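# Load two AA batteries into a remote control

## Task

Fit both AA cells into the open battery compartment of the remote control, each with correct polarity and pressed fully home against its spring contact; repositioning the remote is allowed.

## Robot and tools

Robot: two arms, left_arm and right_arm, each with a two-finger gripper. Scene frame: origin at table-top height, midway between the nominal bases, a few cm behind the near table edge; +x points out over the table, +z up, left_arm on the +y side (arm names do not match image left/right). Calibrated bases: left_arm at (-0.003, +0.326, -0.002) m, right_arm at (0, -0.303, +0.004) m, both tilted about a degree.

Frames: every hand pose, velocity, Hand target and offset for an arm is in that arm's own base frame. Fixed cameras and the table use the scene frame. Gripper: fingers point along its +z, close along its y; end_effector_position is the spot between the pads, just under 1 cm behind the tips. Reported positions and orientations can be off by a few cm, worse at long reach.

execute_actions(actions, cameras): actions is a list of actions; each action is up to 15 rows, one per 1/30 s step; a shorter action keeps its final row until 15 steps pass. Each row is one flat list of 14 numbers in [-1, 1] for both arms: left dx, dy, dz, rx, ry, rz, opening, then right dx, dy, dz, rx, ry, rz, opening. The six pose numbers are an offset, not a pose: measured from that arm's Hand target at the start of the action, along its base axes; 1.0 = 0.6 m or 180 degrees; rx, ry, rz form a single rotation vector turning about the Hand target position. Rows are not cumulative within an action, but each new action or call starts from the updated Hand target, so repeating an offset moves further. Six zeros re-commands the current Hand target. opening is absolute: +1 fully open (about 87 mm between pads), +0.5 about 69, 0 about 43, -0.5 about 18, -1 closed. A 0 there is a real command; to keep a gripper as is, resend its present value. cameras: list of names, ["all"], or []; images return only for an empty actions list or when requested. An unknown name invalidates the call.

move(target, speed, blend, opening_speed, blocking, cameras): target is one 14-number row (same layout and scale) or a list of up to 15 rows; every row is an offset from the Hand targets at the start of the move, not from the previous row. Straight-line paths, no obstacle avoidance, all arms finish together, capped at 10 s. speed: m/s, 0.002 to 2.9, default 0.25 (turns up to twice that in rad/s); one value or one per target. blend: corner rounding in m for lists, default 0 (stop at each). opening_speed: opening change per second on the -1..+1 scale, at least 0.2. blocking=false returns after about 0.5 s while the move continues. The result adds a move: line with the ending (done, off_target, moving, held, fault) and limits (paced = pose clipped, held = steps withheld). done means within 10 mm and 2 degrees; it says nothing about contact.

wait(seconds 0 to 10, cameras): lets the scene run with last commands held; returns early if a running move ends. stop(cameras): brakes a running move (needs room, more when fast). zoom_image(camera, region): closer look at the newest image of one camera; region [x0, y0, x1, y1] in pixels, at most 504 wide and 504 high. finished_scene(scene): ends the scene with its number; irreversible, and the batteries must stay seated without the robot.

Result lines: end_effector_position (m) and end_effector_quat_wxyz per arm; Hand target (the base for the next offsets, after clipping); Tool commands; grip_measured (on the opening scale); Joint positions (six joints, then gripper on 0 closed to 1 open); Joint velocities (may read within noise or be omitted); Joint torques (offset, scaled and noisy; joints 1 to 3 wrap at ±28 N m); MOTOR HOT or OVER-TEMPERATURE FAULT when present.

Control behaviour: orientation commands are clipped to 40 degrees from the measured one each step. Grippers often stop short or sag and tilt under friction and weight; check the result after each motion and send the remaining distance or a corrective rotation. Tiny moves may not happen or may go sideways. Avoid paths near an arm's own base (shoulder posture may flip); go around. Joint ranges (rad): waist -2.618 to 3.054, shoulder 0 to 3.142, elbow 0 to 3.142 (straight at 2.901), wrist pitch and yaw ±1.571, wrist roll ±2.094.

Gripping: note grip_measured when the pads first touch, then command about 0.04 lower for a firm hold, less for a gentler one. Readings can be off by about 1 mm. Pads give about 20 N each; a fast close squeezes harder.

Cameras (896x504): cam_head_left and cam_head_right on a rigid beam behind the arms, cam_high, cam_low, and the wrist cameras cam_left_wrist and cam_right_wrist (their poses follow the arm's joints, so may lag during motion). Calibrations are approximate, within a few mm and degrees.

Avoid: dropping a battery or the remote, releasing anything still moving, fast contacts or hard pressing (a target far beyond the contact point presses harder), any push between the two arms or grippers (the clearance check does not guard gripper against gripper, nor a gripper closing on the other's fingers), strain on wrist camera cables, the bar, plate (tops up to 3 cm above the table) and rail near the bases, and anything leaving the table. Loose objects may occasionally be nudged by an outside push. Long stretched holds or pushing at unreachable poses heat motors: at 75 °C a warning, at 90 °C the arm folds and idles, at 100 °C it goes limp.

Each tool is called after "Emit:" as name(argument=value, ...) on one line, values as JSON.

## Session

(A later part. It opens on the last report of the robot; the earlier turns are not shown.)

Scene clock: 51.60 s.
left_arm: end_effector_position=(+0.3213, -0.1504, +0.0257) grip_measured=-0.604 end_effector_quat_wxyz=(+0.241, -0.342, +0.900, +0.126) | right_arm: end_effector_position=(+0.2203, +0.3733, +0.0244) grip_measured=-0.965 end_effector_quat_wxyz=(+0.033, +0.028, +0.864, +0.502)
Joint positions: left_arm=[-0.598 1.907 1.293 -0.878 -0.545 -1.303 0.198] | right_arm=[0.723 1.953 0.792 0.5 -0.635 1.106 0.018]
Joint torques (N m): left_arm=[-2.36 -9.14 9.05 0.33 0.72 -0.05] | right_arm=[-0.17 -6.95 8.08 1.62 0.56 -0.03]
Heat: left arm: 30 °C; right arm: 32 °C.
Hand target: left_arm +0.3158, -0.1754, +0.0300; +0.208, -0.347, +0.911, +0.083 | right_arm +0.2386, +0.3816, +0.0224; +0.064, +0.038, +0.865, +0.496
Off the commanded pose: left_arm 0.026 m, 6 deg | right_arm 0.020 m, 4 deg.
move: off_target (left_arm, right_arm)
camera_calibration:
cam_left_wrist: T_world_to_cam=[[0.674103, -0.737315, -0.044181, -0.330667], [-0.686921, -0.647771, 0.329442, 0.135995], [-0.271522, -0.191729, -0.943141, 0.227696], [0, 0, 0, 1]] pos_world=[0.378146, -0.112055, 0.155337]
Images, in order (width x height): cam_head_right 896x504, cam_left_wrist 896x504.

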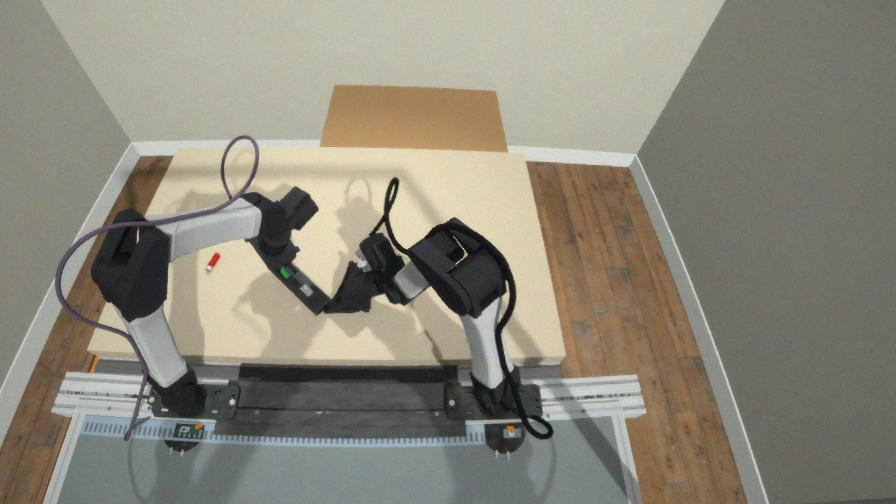

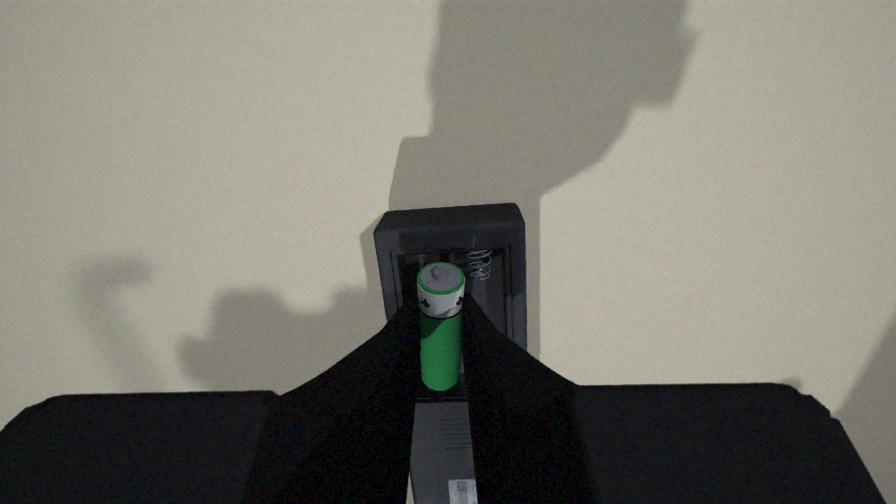

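Emit:
move(target=[0,-0.002,-0.016,-0.028,0.0345,0.004,-0.64,0,0,0,0,0,0,-1], cameras=["cam_left_wrist","cam_low"], speed=0.04)

Emit:
zoom_image(camera="cam_left_wrist", region=[350, 200, 560, 410])

Emit:
zoom_image(camera="cam_low", region=[560, 230, 660, 310])

Scene clock: 55.87 s.
left_arm: end_effector_position=(+0.3234, -0.1503, +0.0206) grip_measured=-0.604 end_effector_quat_wxyz=(+0.185, -0.364, +0.907, +0.100) | right_arm: end_effector_position=(+0.2204, +0.3734, +0.0246) grip_measured=-0.965 end_effector_quat_wxyz=(+0.033, +0.028, +0.864, +0.502)
Joint positions: left_arm=[-0.533 1.931 1.329 -0.898 -0.418 -1.28 0.198] | right_arm=[0.723 1.953 0.792 0.5 -0.635 1.106 0.018]
Joint torques (N m): left_arm=[-2.47 -7.77 9.09 0.32 0.86 0.12] | right_arm=[-0.17 -6.95 8.17 1.61 0.56 -0.04]
Heat: left arm: 31 °C; right arm: 32 °C.
Hand target: left_arm +0.3157, -0.1766, +0.0203; +0.142, -0.357, +0.921, +0.063 | right_arm +0.2387, +0.3817, +0.0225; +0.065, +0.038, +0.865, +0.496
Off the commanded pose: left_arm 0.027 m, 7 deg | right_arm 0.020 m, 4 deg.
move: off_target (left_arm, right_arm)
camera_calibration:
cam_left_wrist: T_world_to_cam=[[0.697035, -0.716388, -0.030504, -0.336709], [-0.632053, -0.633954, 0.445658, 0.121021], [-0.338602, -0.291359, -0.894684, 0.229245], [0, 0, 0, 1]] pos_world=[0.388812, -0.0976998, 0.140897]
Images, in order (width x height): cam_low 896x504, cam_left_wrist 896x504.

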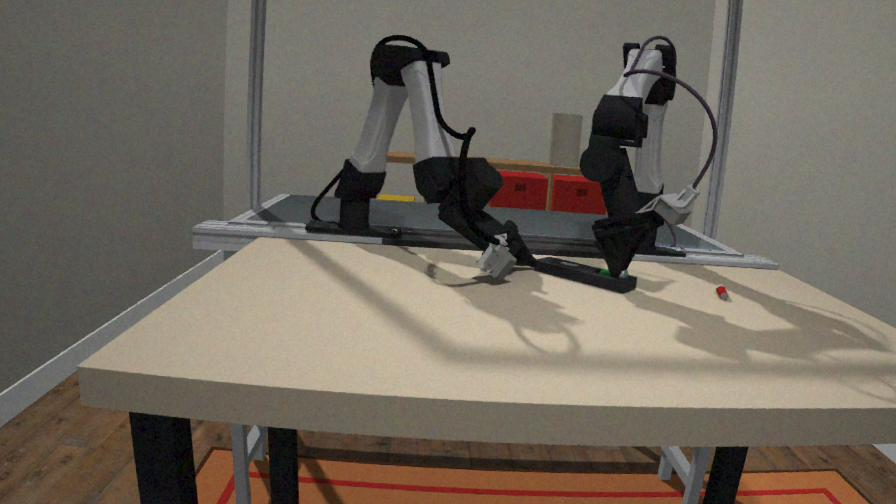

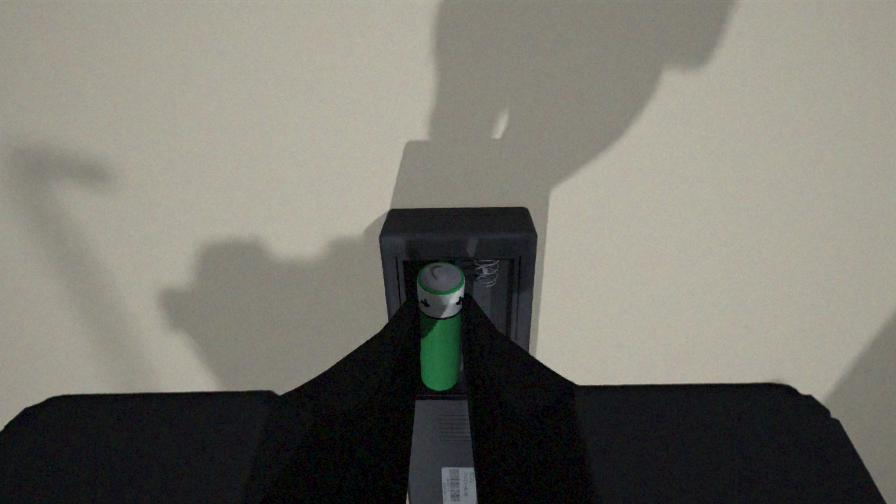

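Scaled by 2.400 from the camera's 896x504 image, which has a finer 1280x720 frame.

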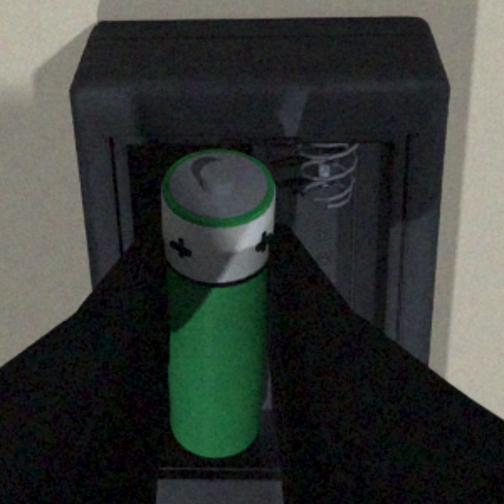

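Scaled by 5.040 from the camera's 896x504 image, which has a finer 1280x720 frame.

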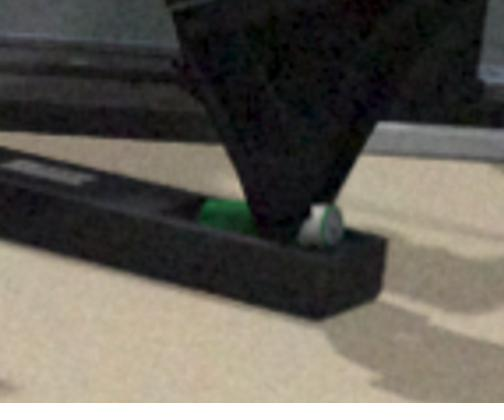

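Emit:
move(target=[0,0,-0.012,-0.024,0.031,0,-0.64,0,0,0,0,0,0,-1], cameras=["cam_left_wrist","cam_low"], speed=0.04)

Emit:
zoom_image(camera="cam_left_wrist", region=[350, 200, 560, 410])

Emit:
zoom_image(camera="cam_low", region=[560, 230, 660, 310])

Scene clock: 58.10 s.
left_arm: end_effector_position=(+0.3246, -0.1501, +0.0168) grip_measured=-0.604 end_effector_quat_wxyz=(+0.130, -0.366, +0.918, +0.082) | right_arm: end_effector_position=(+0.2204, +0.3734, +0.0246) grip_measured=-0.965 end_effector_quat_wxyz=(+0.033, +0.028, +0.864, +0.502)
Joint positions: left_arm=[-0.476 1.969 1.379 -0.933 -0.305 -1.227 0.198] | right_arm=[0.723 1.953 0.792 0.5 -0.635 1.106 0.018]
Joint torques (N m): left_arm=[-2.52 -7.25 8.31 0.35 0.95 0.11] | right_arm=[-0.17 -6.95 8.12 1.61 0.57 -0.03]
Heat: left arm: 31 °C; right arm: 32 °C.
Hand target: left_arm +0.3156, -0.1766, +0.0131; +0.084, -0.358, +0.929, +0.046 | right_arm +0.2387, +0.3817, +0.0225; +0.065, +0.038, +0.865, +0.496
Off the commanded pose: left_arm 0.028 m, 7 deg | right_arm 0.020 m, 4 deg.
move: off_target (left_arm, right_arm)
camera_calibration:
cam_left_wrist: T_world_to_cam=[[0.69395, -0.718941, -0.0394664, -0.336815], [-0.586936, -0.596581, 0.547355, 0.112923], [-0.417061, -0.356673, -0.835969, 0.240955], [0, 0, 0, 1]] pos_world=[0.400504, -0.0888402, 0.126329]
Images, in order (width x height): cam_low 896x504, cam_left_wrist 896x504.

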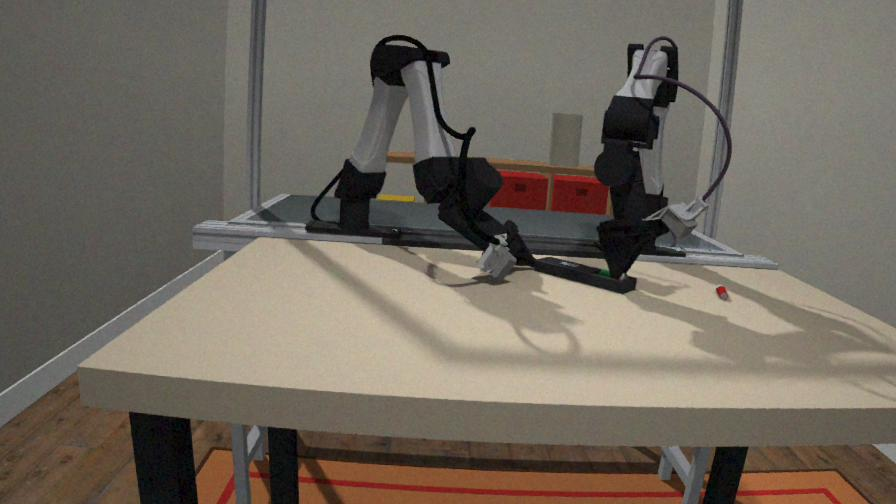

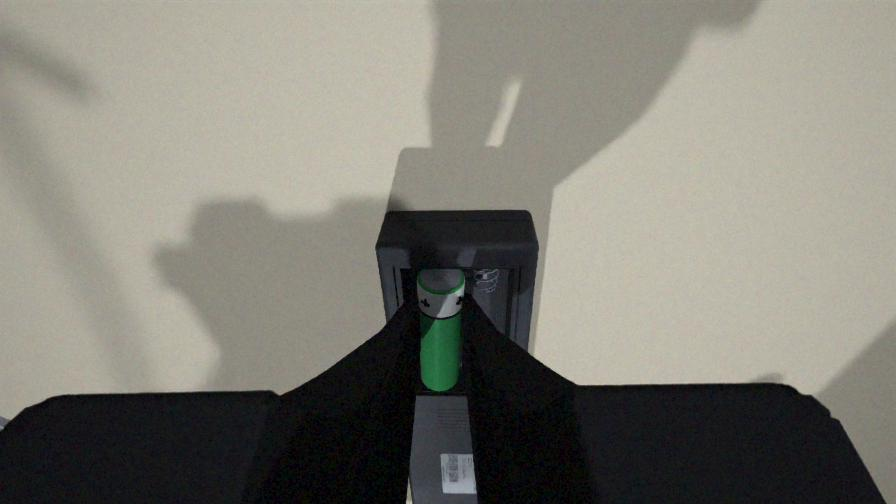

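Scaled by 2.400 from the camera's 896x504 image, which has a finer 1280x720 frame.

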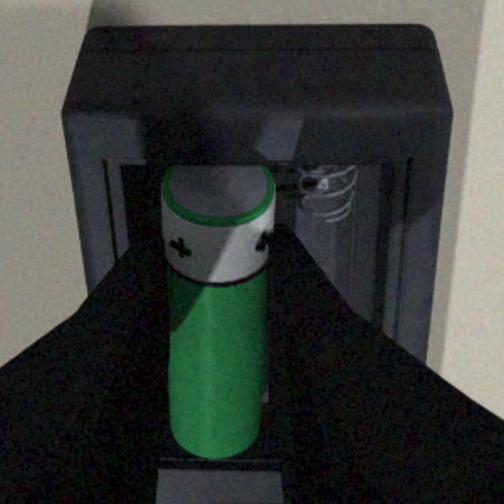

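Scaled by 5.040 from the camera's 896x504 image, which has a finer 1280x720 frame.

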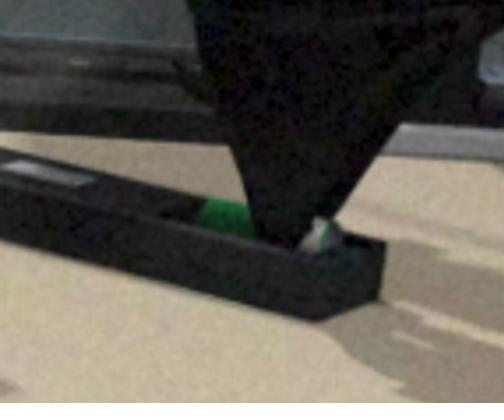

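Emit:
move(target=[0.012,0.034,0.0,0,0,0,-0.64,-0.018,-0.008,0,0,0,0,-1], cameras=["cam_left_wrist"], speed=0.03)

Emit:
zoom_image(camera="cam_left_wrist", region=[350, 200, 560, 410])

Scene clock: 59.47 s.
left_arm: end_effector_position=(+0.3258, -0.1471, +0.0162) grip_measured=-0.604 end_effector_quat_wxyz=(+0.104, -0.364, +0.923, +0.062) | right_arm: end_effector_position=(+0.2199, +0.3750, +0.0246) grip_measured=-0.965 end_effector_quat_wxyz=(+0.034, +0.029, +0.864, +0.501)
Joint positions: left_arm=[-0.434 1.969 1.379 -0.926 -0.236 -1.179 0.198] | right_arm=[0.729 1.953 0.792 0.504 -0.626 1.112 0.018]
Joint torques (N m): left_arm=[-1.05 -7.99 6.89 0.47 0.36 0.27] | right_arm=[0.27 -9.5 3.82 1.78 0.56 -0.02]
Heat: left arm: 31 °C; right arm: 32 °C.
Hand target: left_arm +0.3229, -0.1562, +0.0131; +0.084, -0.358, +0.929, +0.046 | right_arm +0.2280, +0.3768, +0.0225; +0.065, +0.038, +0.865, +0.496
Off the commanded pose: left_arm 0.010 m, 3 deg | right_arm 0.008 m, 4 deg.
move: off_target (left_arm, right_arm)
camera_calibration:
cam_left_wrist: T_world_to_cam=[[0.687537, -0.725831, -0.0214811, -0.334733], [-0.571656, -0.559264, 0.600361, 0.115335], [-0.447774, -0.40049, -0.799441, 0.245001], [0, 0, 0, 1]] pos_world=[0.405778, -0.0803363, 0.119431]
Images, in order (width x height): cam_left_wrist 896x504.

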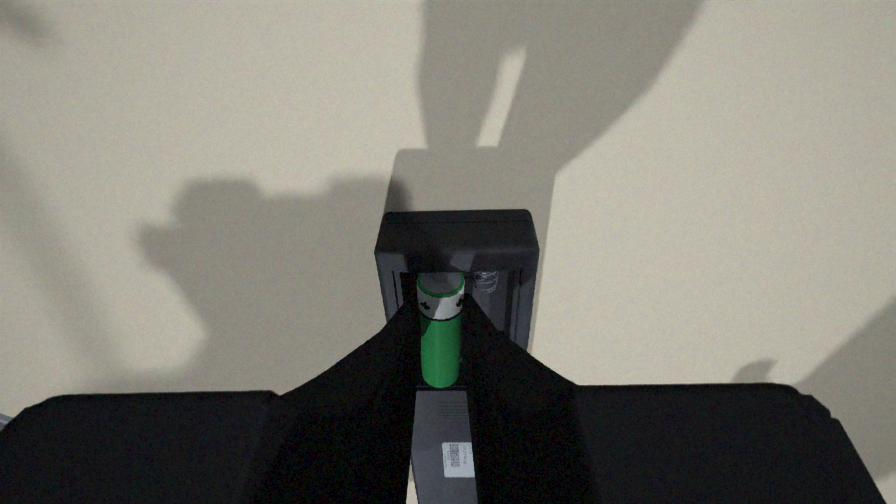

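Scaled by 2.400 from the camera's 896x504 image, which has a finer 1280x720 frame.

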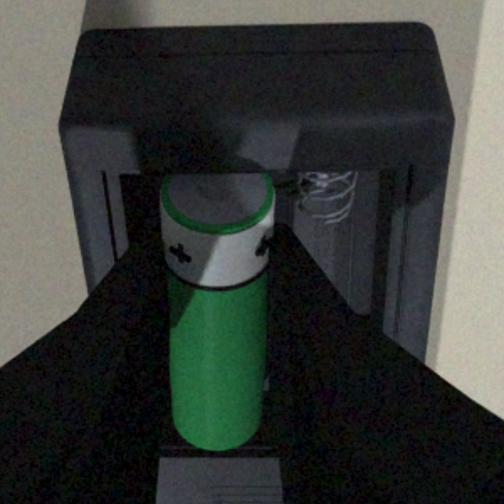

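Emit:
move(target=[[0.002,0.008,0.003,0,0,0,-0.64,0,0,0,0,0,0,-1],[0.002,0.008,0.003,0,0,0,-0.4,0,0,0,0,0,0,-1]], cameras=["cam_left_wrist"], speed=0.03, opening_speed=0.3)

Emit:
zoom_image(camera="cam_left_wrist", region=[350, 200, 560, 410])

Scene clock: 61.43 s.
left_arm: end_effector_position=(+0.3278, -0.1482, +0.0162) grip_measured=-0.400 end_effector_quat_wxyz=(+0.099, -0.364, +0.925, +0.051) | right_arm: end_effector_position=(+0.2210, +0.3753, +0.0247) grip_measured=-0.965 end_effector_quat_wxyz=(+0.037, +0.030, +0.864, +0.501)
Joint positions: left_arm=[-0.424 1.969 1.379 -0.915 -0.213 -1.166 0.3] | right_arm=[0.729 1.953 0.792 0.507 -0.621 1.112 0.018]
Joint torques (N m): left_arm=[-0.68 -8.43 6.82 0.36 0.17 0.25] | right_arm=[0.28 -9.5 3.84 1.77 0.52 -0.02]
Heat: left arm: 31 °C; right arm: 32 °C.
Hand target: left_arm +0.3241, -0.1514, +0.0149; +0.084, -0.358, +0.929, +0.046 | right_arm +0.2280, +0.3768, +0.0225; +0.065, +0.038, +0.865, +0.496
Off the commanded pose: left_arm 0.005 m, 2 deg | right_arm 0.007 m, 3 deg.
move: off_target (right_arm)
camera_calibration:
cam_left_wrist: T_world_to_cam=[[0.684802, -0.728706, -0.00577969, -0.336703], [-0.572711, -0.543076, 0.614061, 0.118375], [-0.450609, -0.4172, -0.789237, 0.243705], [0, 0, 0, 1]] pos_world=[0.408185, -0.0793971, 0.117706]
Images, in order (width x height): cam_left_wrist 896x504.

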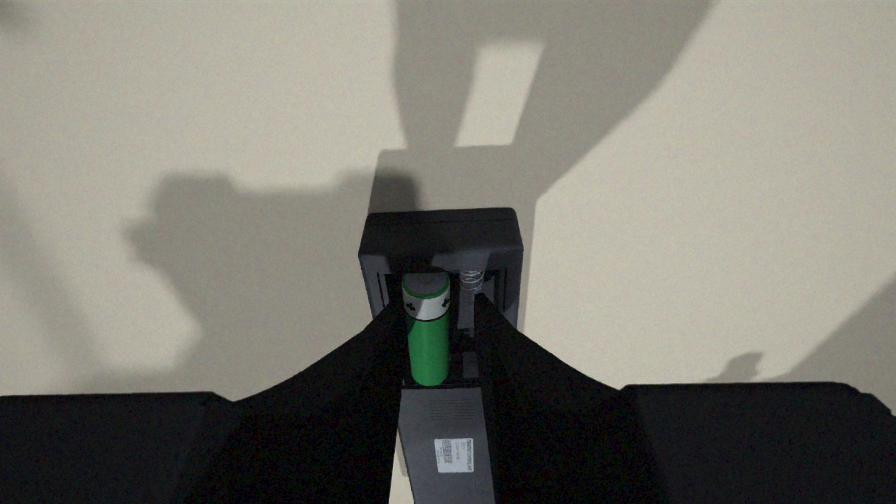

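Scaled by 2.400 from the camera's 896x504 image, which has a finer 1280x720 frame.

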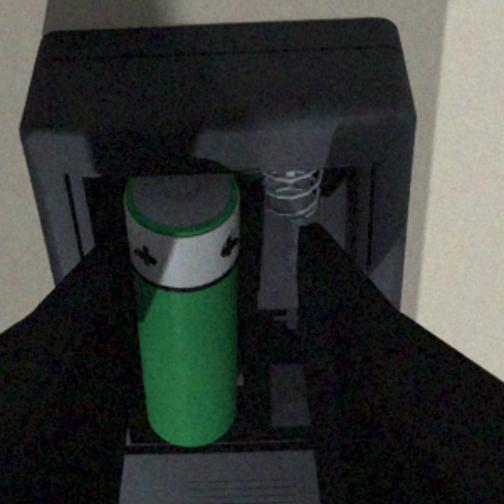

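Emit:
move(target=[0.005,0.008,0.09,0,0,0,-0.4,0,0,0,0,0,0,-1], cameras=["cam_left_wrist","cam_low","cam_head_right"], speed=0.1)

Emit:
zoom_image(camera="cam_left_wrist", region=[350, 150, 550, 350])

Emit:
zoom_image(camera="cam_low", region=[560, 230, 660, 310])

Scene clock: 62.97 s.
left_arm: end_effector_position=(+0.3182, -0.1451, +0.0525) grip_measured=-0.400 end_effector_quat_wxyz=(+0.067, -0.359, +0.929, +0.065) | right_arm: end_effector_position=(+0.2238, +0.3770, +0.0250) grip_measured=-0.965 end_effector_quat_wxyz=(+0.048, +0.030, +0.863, +0.501)
Joint positions: left_arm=[-0.414 1.955 1.506 -1.118 -0.187 -1.151 0.3] | right_arm=[0.734 1.953 0.792 0.52 -0.601 1.112 0.018]
Joint torques (N m): left_arm=[-0.14 -11.37 8.98 0.27 -0.06 0.26] | right_arm=[-0.1 -9.42 3.82 1.68 0.31 -0.01]
Heat: left arm: 31 °C; right arm: 32 °C.
Hand target: left_arm +0.3272, -0.1466, +0.0690; +0.084, -0.358, +0.929, +0.046 | right_arm +0.2280, +0.3768, +0.0225; +0.065, +0.038, +0.865, +0.496
Off the commanded pose: left_arm 0.019 m, 3 deg | right_arm 0.005 m, 2 deg.
move: off_target (left_arm)
camera_calibration:
cam_left_wrist: T_world_to_cam=[[0.678353, -0.732645, -0.055397, -0.323495], [-0.531991, -0.541773, 0.650744, 0.0776593], [-0.506777, -0.411964, -0.757274, 0.286244], [0, 0, 0, 1]] pos_world=[0.40582, -0.0770115, 0.148308]
Images, in order (width x height): cam_head_right 896x504, cam_low 896x504, cam_left_wrist 896x504.

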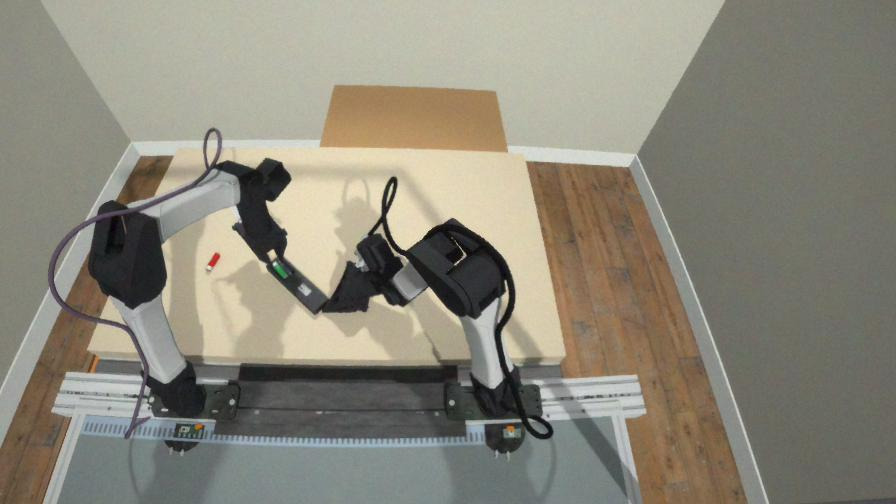

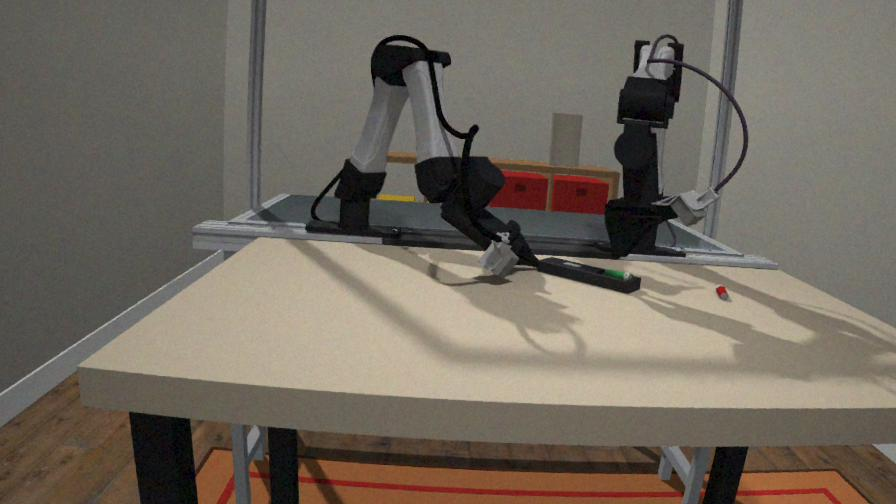

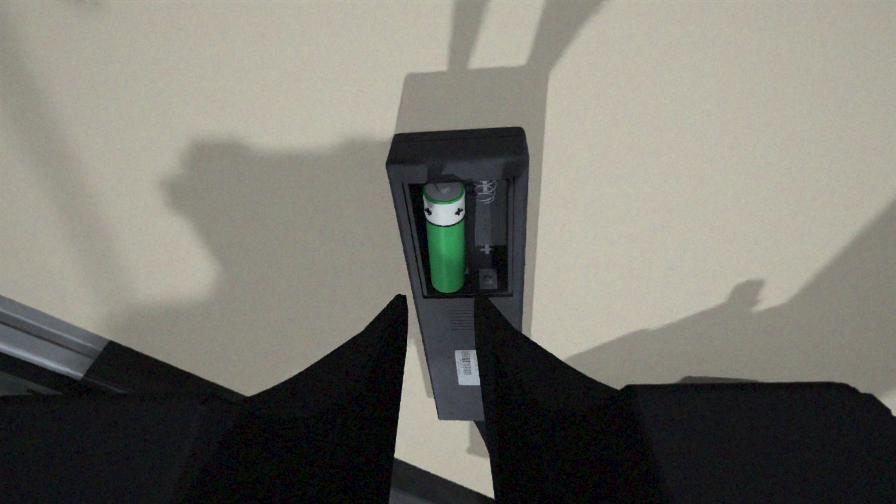

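Scaled by 2.520 from the camera's 896x504 image, which has a finer 1280x720 frame.

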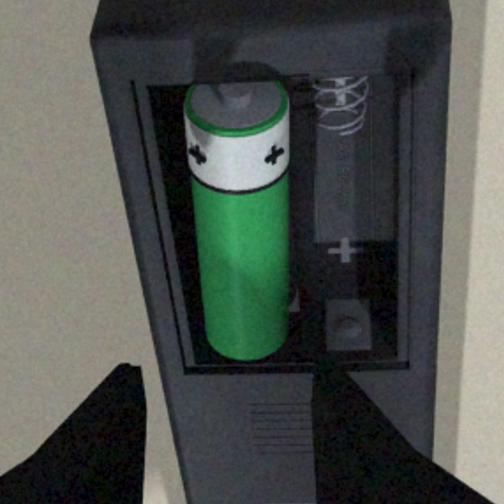

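Scaled by 5.040 from the camera's 896x504 image, which has a finer 1280x720 frame.

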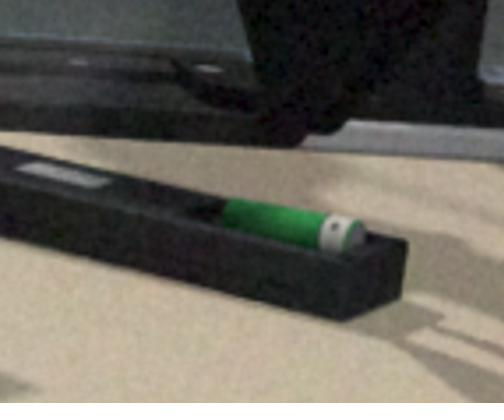

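Emit:
move(target=[0.018,0.022,-0.014,0,0,0,-1,0,0,0,0,0,0,-1], cameras=["cam_left_wrist"], speed=0.1)

Scene clock: 64.33 s.
left_arm: end_effector_position=(+0.3256, -0.1292, +0.0525) grip_measured=-1.000 end_effector_quat_wxyz=(+0.067, -0.361, +0.928, +0.064) | right_arm: end_effector_position=(+0.2238, +0.3770, +0.0250) grip_measured=-0.965 end_effector_quat_wxyz=(+0.048, +0.030, +0.863, +0.501)
Joint positions: left_arm=[-0.366 1.955 1.506 -1.109 -0.185 -1.107 0] | right_arm=[0.734 1.953 0.792 0.52 -0.601 1.112 0.018]
Joint torques (N m): left_arm=[-0.61 -9.5 8.85 0.52 -0.06 0.25] | right_arm=[-0.08 -9.35 3.78 1.69 0.31 -0.01]
Heat: left arm: 31 °C; right arm: 33 °C.
Hand target: left_arm +0.3379, -0.1334, +0.0606; +0.084, -0.358, +0.929, +0.046 | right_arm +0.2280, +0.3768, +0.0225; +0.065, +0.038, +0.865, +0.496
Off the commanded pose: left_arm 0.015 m, 3 deg | right_arm 0.005 m, 2 deg.
move: off_target (left_arm)
camera_calibration:
cam_left_wrist: T_world_to_cam=[[0.681988, -0.72938, -0.0538364, -0.317824], [-0.529356, -0.543072, 0.651809, 0.0890668], [-0.504653, -0.416027, -0.75647, 0.295281], [0, 0, 0, 1]] pos_world=[0.412915, -0.0606002, 0.148206]
Images, in order (width x height): cam_left_wrist 896x504.

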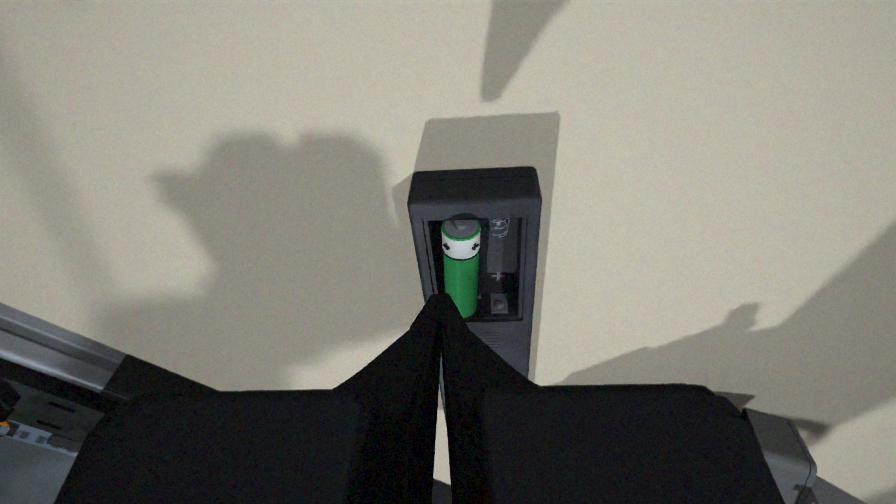

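Emit:
move(target=[0.010,-0.005,-0.035,0,0,0,-1,0,0,0,0,0,0,-1], cameras=["cam_left_wrist"], speed=0.06)

Scene clock: 65.53 s.
left_arm: end_effector_position=(+0.3397, -0.1348, +0.0428) grip_measured=-1.000 end_effector_quat_wxyz=(+0.081, -0.363, +0.927, +0.050) | right_arm: end_effector_position=(+0.2238, +0.3770, +0.0250) grip_measured=-0.965 end_effector_quat_wxyz=(+0.048, +0.030, +0.863, +0.501)
Joint positions: left_arm=[-0.366 1.981 1.506 -1.042 -0.184 -1.106 0] | right_arm=[0.734 1.953 0.792 0.52 -0.601 1.112 0.018]
Joint torques (N m): left_arm=[-0.72 -8.39 6.78 0.6 -0.06 0.26] | right_arm=[-0.09 -9.37 3.79 1.68 0.31 -0.02]
Heat: left arm: 31 °C; right arm: 33 °C.
Hand target: left_arm +0.3439, -0.1364, +0.0396; +0.084, -0.358, +0.929, +0.046 | right_arm +0.2280, +0.3768, +0.0225; +0.065, +0.038, +0.865, +0.496
Off the commanded pose: left_arm 0.006 m, 1 deg | right_arm 0.005 m, 2 deg.
move: done
camera_calibration:
cam_left_wrist: T_world_to_cam=[[0.682976, -0.730229, -0.0175917, -0.334098], [-0.553543, -0.533137, 0.639808, 0.109932], [-0.476585, -0.427236, -0.768333, 0.282245], [0, 0, 0, 1]] pos_world=[0.423547, -0.0647735, 0.140646]
Images, in order (width x height): cam_left_wrist 896x504.

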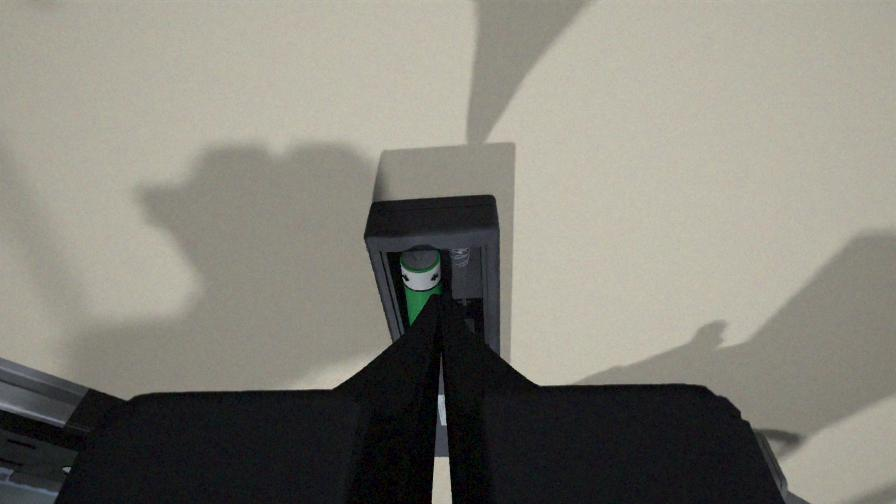

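Emit:
move(target=[-0.022,0.009,-0.008,0,0,0,-1,0,0,0,0,0,0,-1], cameras=["cam_left_wrist"], speed=0.06)

Scene clock: 66.53 s.
left_arm: end_effector_position=(+0.3291, -0.1308, +0.0299) grip_measured=-1.000 end_effector_quat_wxyz=(+0.075, -0.362, +0.928, +0.056) | right_arm: end_effector_position=(+0.2238, +0.3770, +0.0250) grip_measured=-0.965 end_effector_quat_wxyz=(+0.048, +0.030, +0.863, +0.501)
Joint positions: left_arm=[-0.366 1.969 1.435 -1.001 -0.184 -1.106 0] | right_arm=[0.734 1.953 0.792 0.52 -0.601 1.112 0.018]
Joint torques (N m): left_arm=[-0.62 -11.08 5.24 0.58 -0.08 0.25] | right_arm=[-0.06 -9.39 3.79 1.68 0.3 -0.01]
Heat: left arm: 31 °C; right arm: 33 °C.
Hand target: left_arm +0.3307, -0.1310, +0.0347; +0.084, -0.358, +0.929, +0.046 | right_arm +0.2280, +0.3768, +0.0225; +0.065, +0.038, +0.865, +0.496
Off the commanded pose: left_arm 0.005 m, 2 deg | right_arm 0.005 m, 2 deg.
move: done
camera_calibration:
cam_left_wrist: T_world_to_cam=[[0.682566, -0.730057, -0.0334819, -0.323407], [-0.542713, -0.537027, 0.645806, 0.11019], [-0.489456, -0.422634, -0.762767, 0.273631], [0, 0, 0, 1]] pos_world=[0.414478, -0.0612846, 0.126727]
Images, in order (width x height): cam_left_wrist 896x504.

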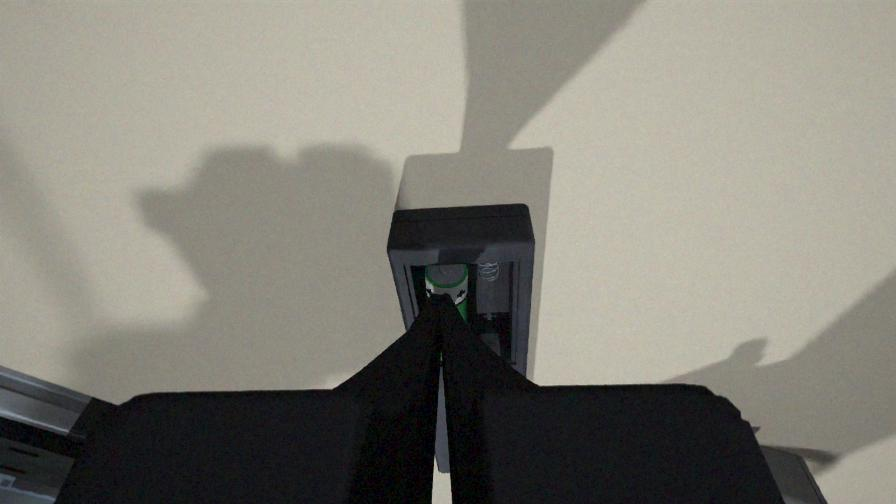

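Emit:
move(target=[0.003,-0.003,-0.03,0,0,0,-1,0,0,0,0,0,0,-1], cameras=["cam_left_wrist","cam_low"], speed=0.04)

Emit:
zoom_image(camera="cam_left_wrist", region=[350, 200, 560, 410])

Emit:
zoom_image(camera="cam_low", region=[560, 230, 660, 310])

Scene clock: 67.57 s.
left_arm: end_effector_position=(+0.3291, -0.1308, +0.0287) grip_measured=-1.000 end_effector_quat_wxyz=(+0.079, -0.361, +0.928, +0.053) | right_arm: end_effector_position=(+0.2238, +0.3770, +0.0250) grip_measured=-0.965 end_effector_quat_wxyz=(+0.048, +0.030, +0.863, +0.501)
Joint positions: left_arm=[-0.366 1.961 1.418 -0.982 -0.184 -1.103 0] | right_arm=[0.734 1.953 0.792 0.52 -0.601 1.112 0.018]
Joint torques (N m): left_arm=[-0.91 -7.97 3.75 1.01 -0.08 0.15] | right_arm=[-0.05 -9.37 3.79 1.68 0.31 -0.01]
Heat: left arm: 31 °C; right arm: 33 °C.
Hand target: left_arm +0.3325, -0.1328, +0.0168; +0.084, -0.358, +0.929, +0.046 | right_arm +0.2280, +0.3768, +0.0225; +0.065, +0.038, +0.865, +0.496
Off the commanded pose: left_arm 0.013 m, 1 deg | right_arm 0.005 m, 2 deg.
move: off_target (left_arm)
camera_calibration:
cam_left_wrist: T_world_to_cam=[[0.680368, -0.732475, -0.0240743, -0.323431], [-0.550699, -0.532646, 0.642665, 0.114209], [-0.483559, -0.423991, -0.765769, 0.270737], [0, 0, 0, 1]] pos_world=[0.413864, -0.0612823, 0.126137]
Images, in order (width x height): cam_low 896x504, cam_left_wrist 896x504.

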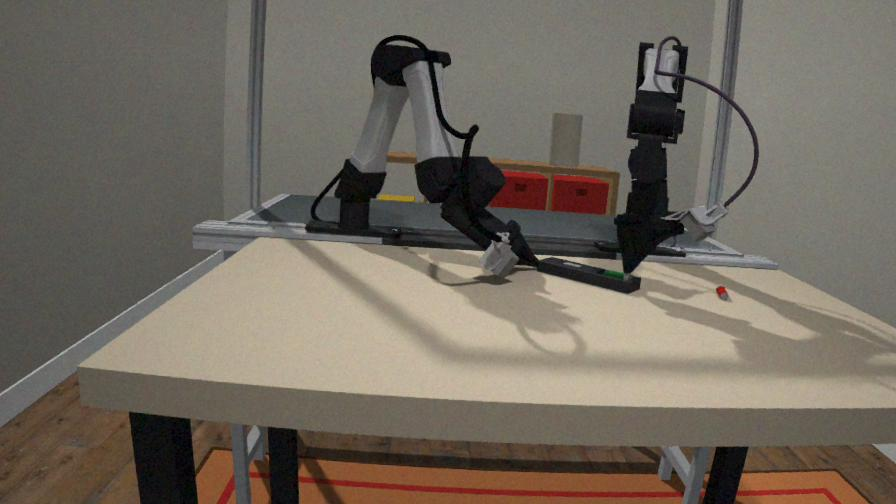

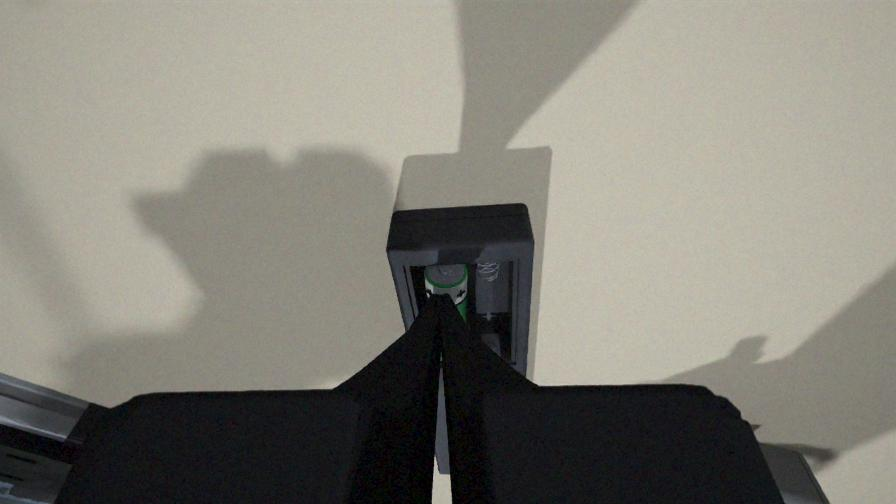

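Scaled by 2.400 from the camera's 896x504 image, which has a finer 1280x720 frame.

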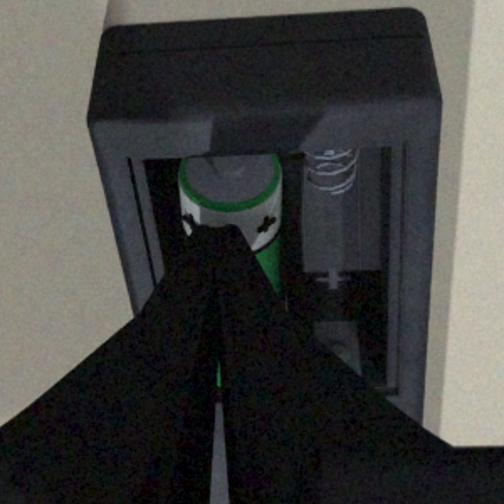

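Scaled by 5.040 from the camera's 896x504 image, which has a finer 1280x720 frame.

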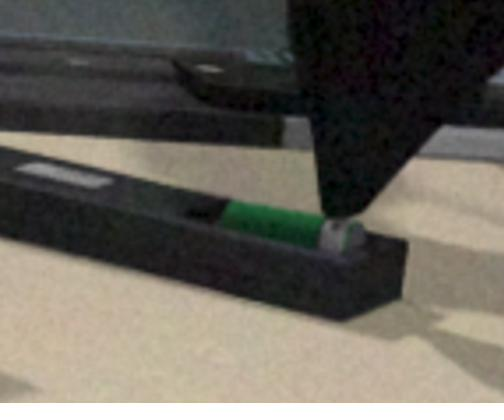

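Emit:
move(target=[0,0,-0.035,0,0,0,-1,0,0,0,0,0,0,-1], cameras=["cam_left_wrist","cam_low"], speed=0.04)

Emit:
zoom_image(camera="cam_left_wrist", region=[350, 200, 560, 410])

Emit:
zoom_image(camera="cam_low", region=[580, 240, 660, 304])

Scene clock: 68.70 s.
left_arm: end_effector_position=(+0.3278, -0.1301, +0.0221) grip_measured=-1.000 end_effector_quat_wxyz=(+0.084, -0.358, +0.929, +0.047) | right_arm: end_effector_position=(+0.2239, +0.3770, +0.0250) grip_measured=-0.965 end_effector_quat_wxyz=(+0.048, +0.030, +0.863, +0.501)
Joint positions: left_arm=[-0.365 1.948 1.374 -0.933 -0.183 -1.096 0] | right_arm=[0.734 1.953 0.792 0.521 -0.6 1.113 0.018]
Joint torques (N m): left_arm=[-0.98 -4.92 3.18 1.28 -0.08 0.11] | right_arm=[-0.06 -9.42 3.77 1.68 0.3 -0.02]
Heat: left arm: 31 °C; right arm: 33 °C.
Hand target: left_arm +0.3324, -0.1329, -0.0043; +0.084, -0.358, +0.929, +0.046 | right_arm +0.2280, +0.3768, +0.0225; +0.065, +0.038, +0.865, +0.496
Off the commanded pose: left_arm 0.027 m, 0 deg | right_arm 0.005 m, 2 deg.
move: off_target (left_arm)
camera_calibration:
cam_left_wrist: T_world_to_cam=[[0.675916, -0.736908, -0.0101926, -0.321512], [-0.563361, -0.525551, 0.637511, 0.123336], [-0.475144, -0.425162, -0.770374, 0.262545], [0, 0, 0, 1]] pos_world=[0.411544, -0.0604815, 0.120353]
Images, in order (width x height): cam_low 896x504, cam_left_wrist 896x504.

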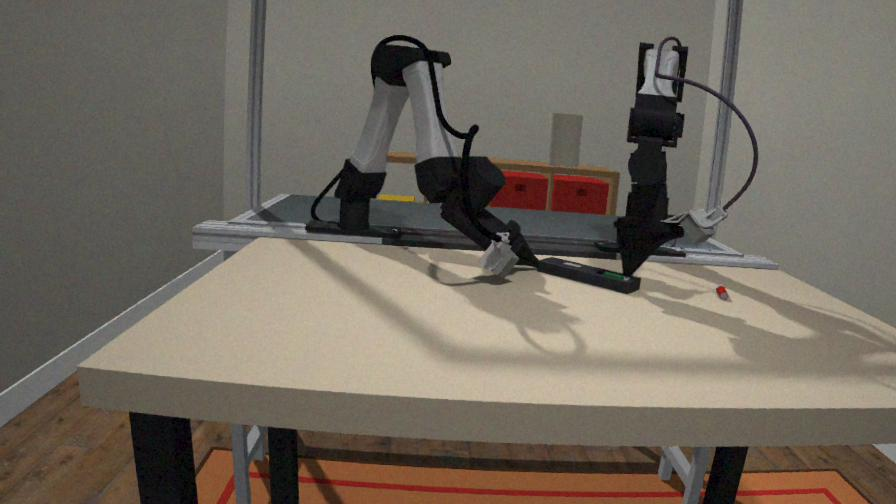

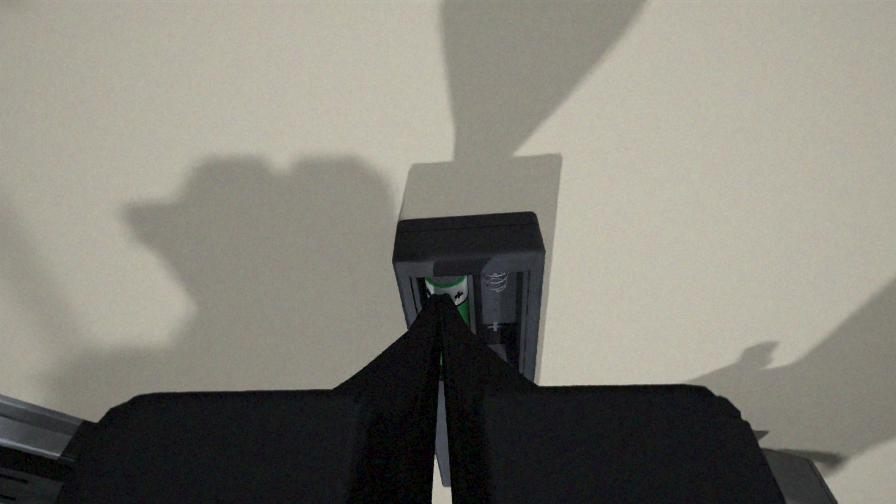

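Scaled by 2.400 from the camera's 896x504 image, which has a finer 1280x720 frame.

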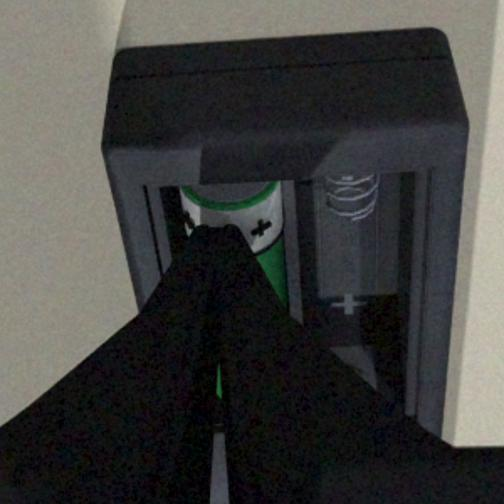

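Scaled by 6.300 from the camera's 896x504 image, which has a finer 1280x720 frame.

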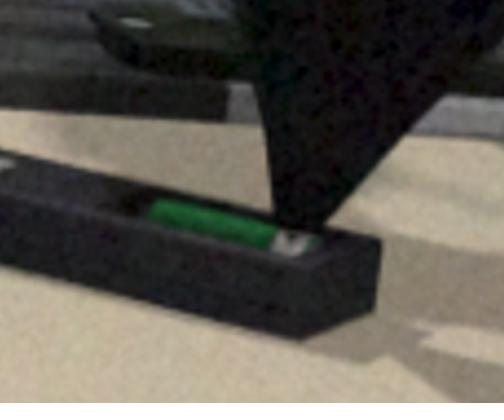

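Emit:
move(target=[-0.005,-0.005,0.11,0,0,0,-1,0,0,0,0,0,0,-1], cameras=["cam_left_wrist","cam_low"], speed=0.12)

Emit:
zoom_image(camera="cam_left_wrist", region=[340, 150, 550, 360])

Emit:
zoom_image(camera="cam_low", region=[580, 240, 660, 304])

Scene clock: 70.23 s.
left_arm: end_effector_position=(+0.3217, -0.1278, +0.0463) grip_measured=-1.000 end_effector_quat_wxyz=(+0.065, -0.356, +0.930, +0.064) | right_arm: end_effector_position=(+0.2239, +0.3770, +0.0250) grip_measured=-0.965 end_effector_quat_wxyz=(+0.048, +0.030, +0.863, +0.501)
Joint positions: left_arm=[-0.365 1.948 1.471 -1.083 -0.183 -1.096 0] | right_arm=[0.734 1.953 0.792 0.521 -0.6 1.113 0.018]
Joint torques (N m): left_arm=[-1.89 -11.08 8.99 0.35 -0.08 -0.02] | right_arm=[-0.05 -9.4 3.84 1.68 0.31 -0.02]
Heat: left arm: 31 °C; right arm: 33 °C.
Hand target: left_arm +0.3294, -0.1358, +0.0617; +0.084, -0.358, +0.929, +0.046 | right_arm +0.2280, +0.3768, +0.0225; +0.065, +0.038, +0.865, +0.496
Off the commanded pose: left_arm 0.019 m, 3 deg | right_arm 0.005 m, 2 deg.
move: off_target (left_arm)
camera_calibration:
cam_left_wrist: T_world_to_cam=[[0.674318, -0.736274, -0.0565286, -0.312743], [-0.532029, -0.537491, 0.654254, 0.0933032], [-0.512094, -0.4111, -0.75416, 0.292142], [0, 0, 0, 1]] pos_world=[0.410132, -0.0600151, 0.141599]
Images, in order (width x height): cam_low 896x504, cam_left_wrist 896x504.

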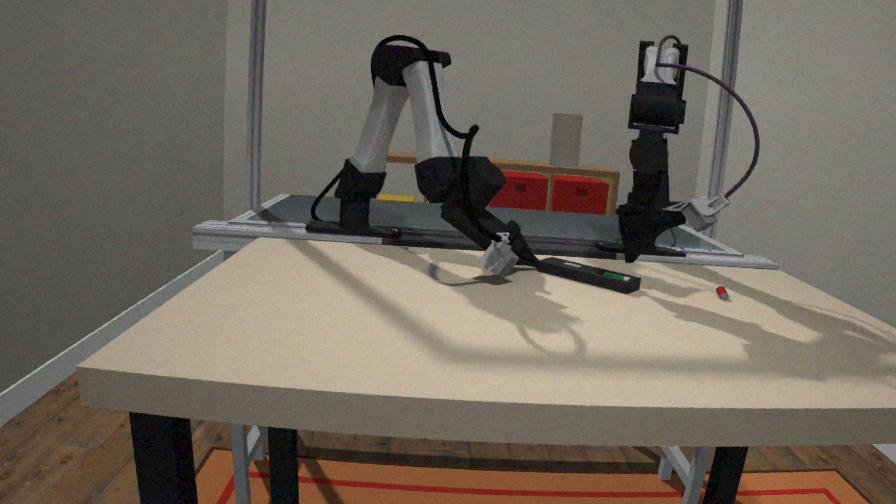

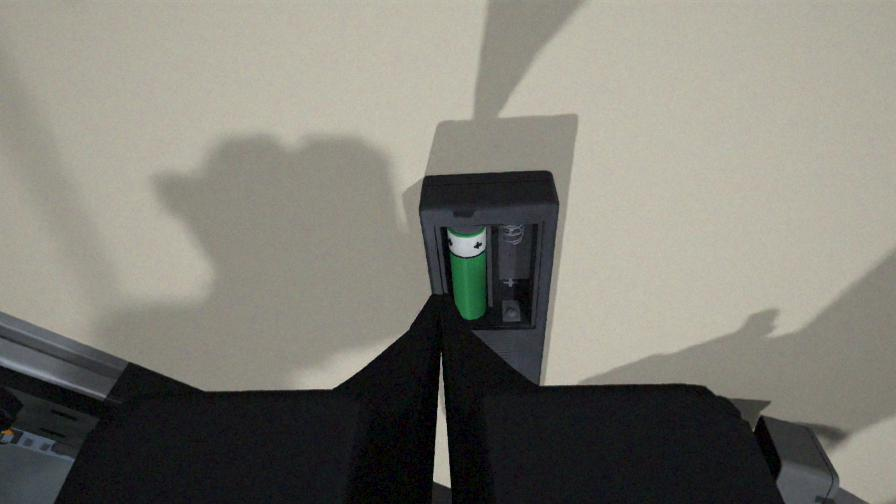

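Scaled by 2.400 from the camera's 896x504 image, which has a finer 1280x720 frame.

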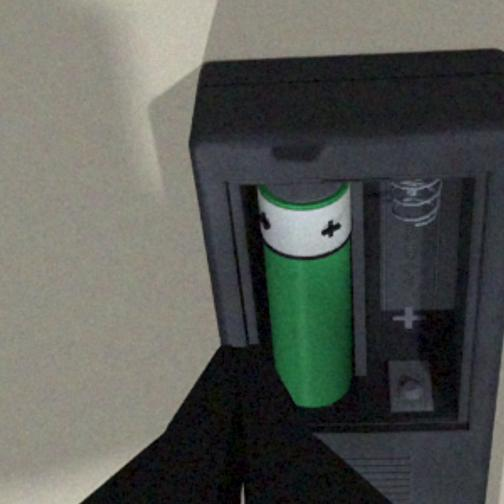

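Scaled by 6.300 from the camera's 896x504 image, which has a finer 1280x720 frame.

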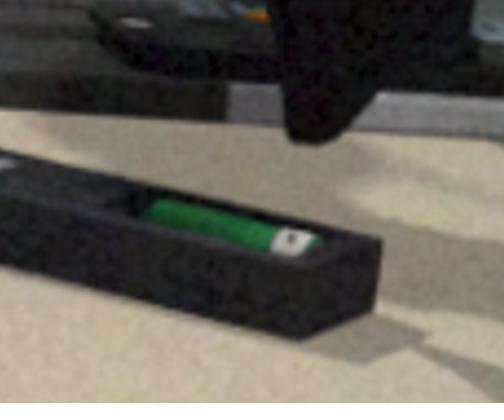

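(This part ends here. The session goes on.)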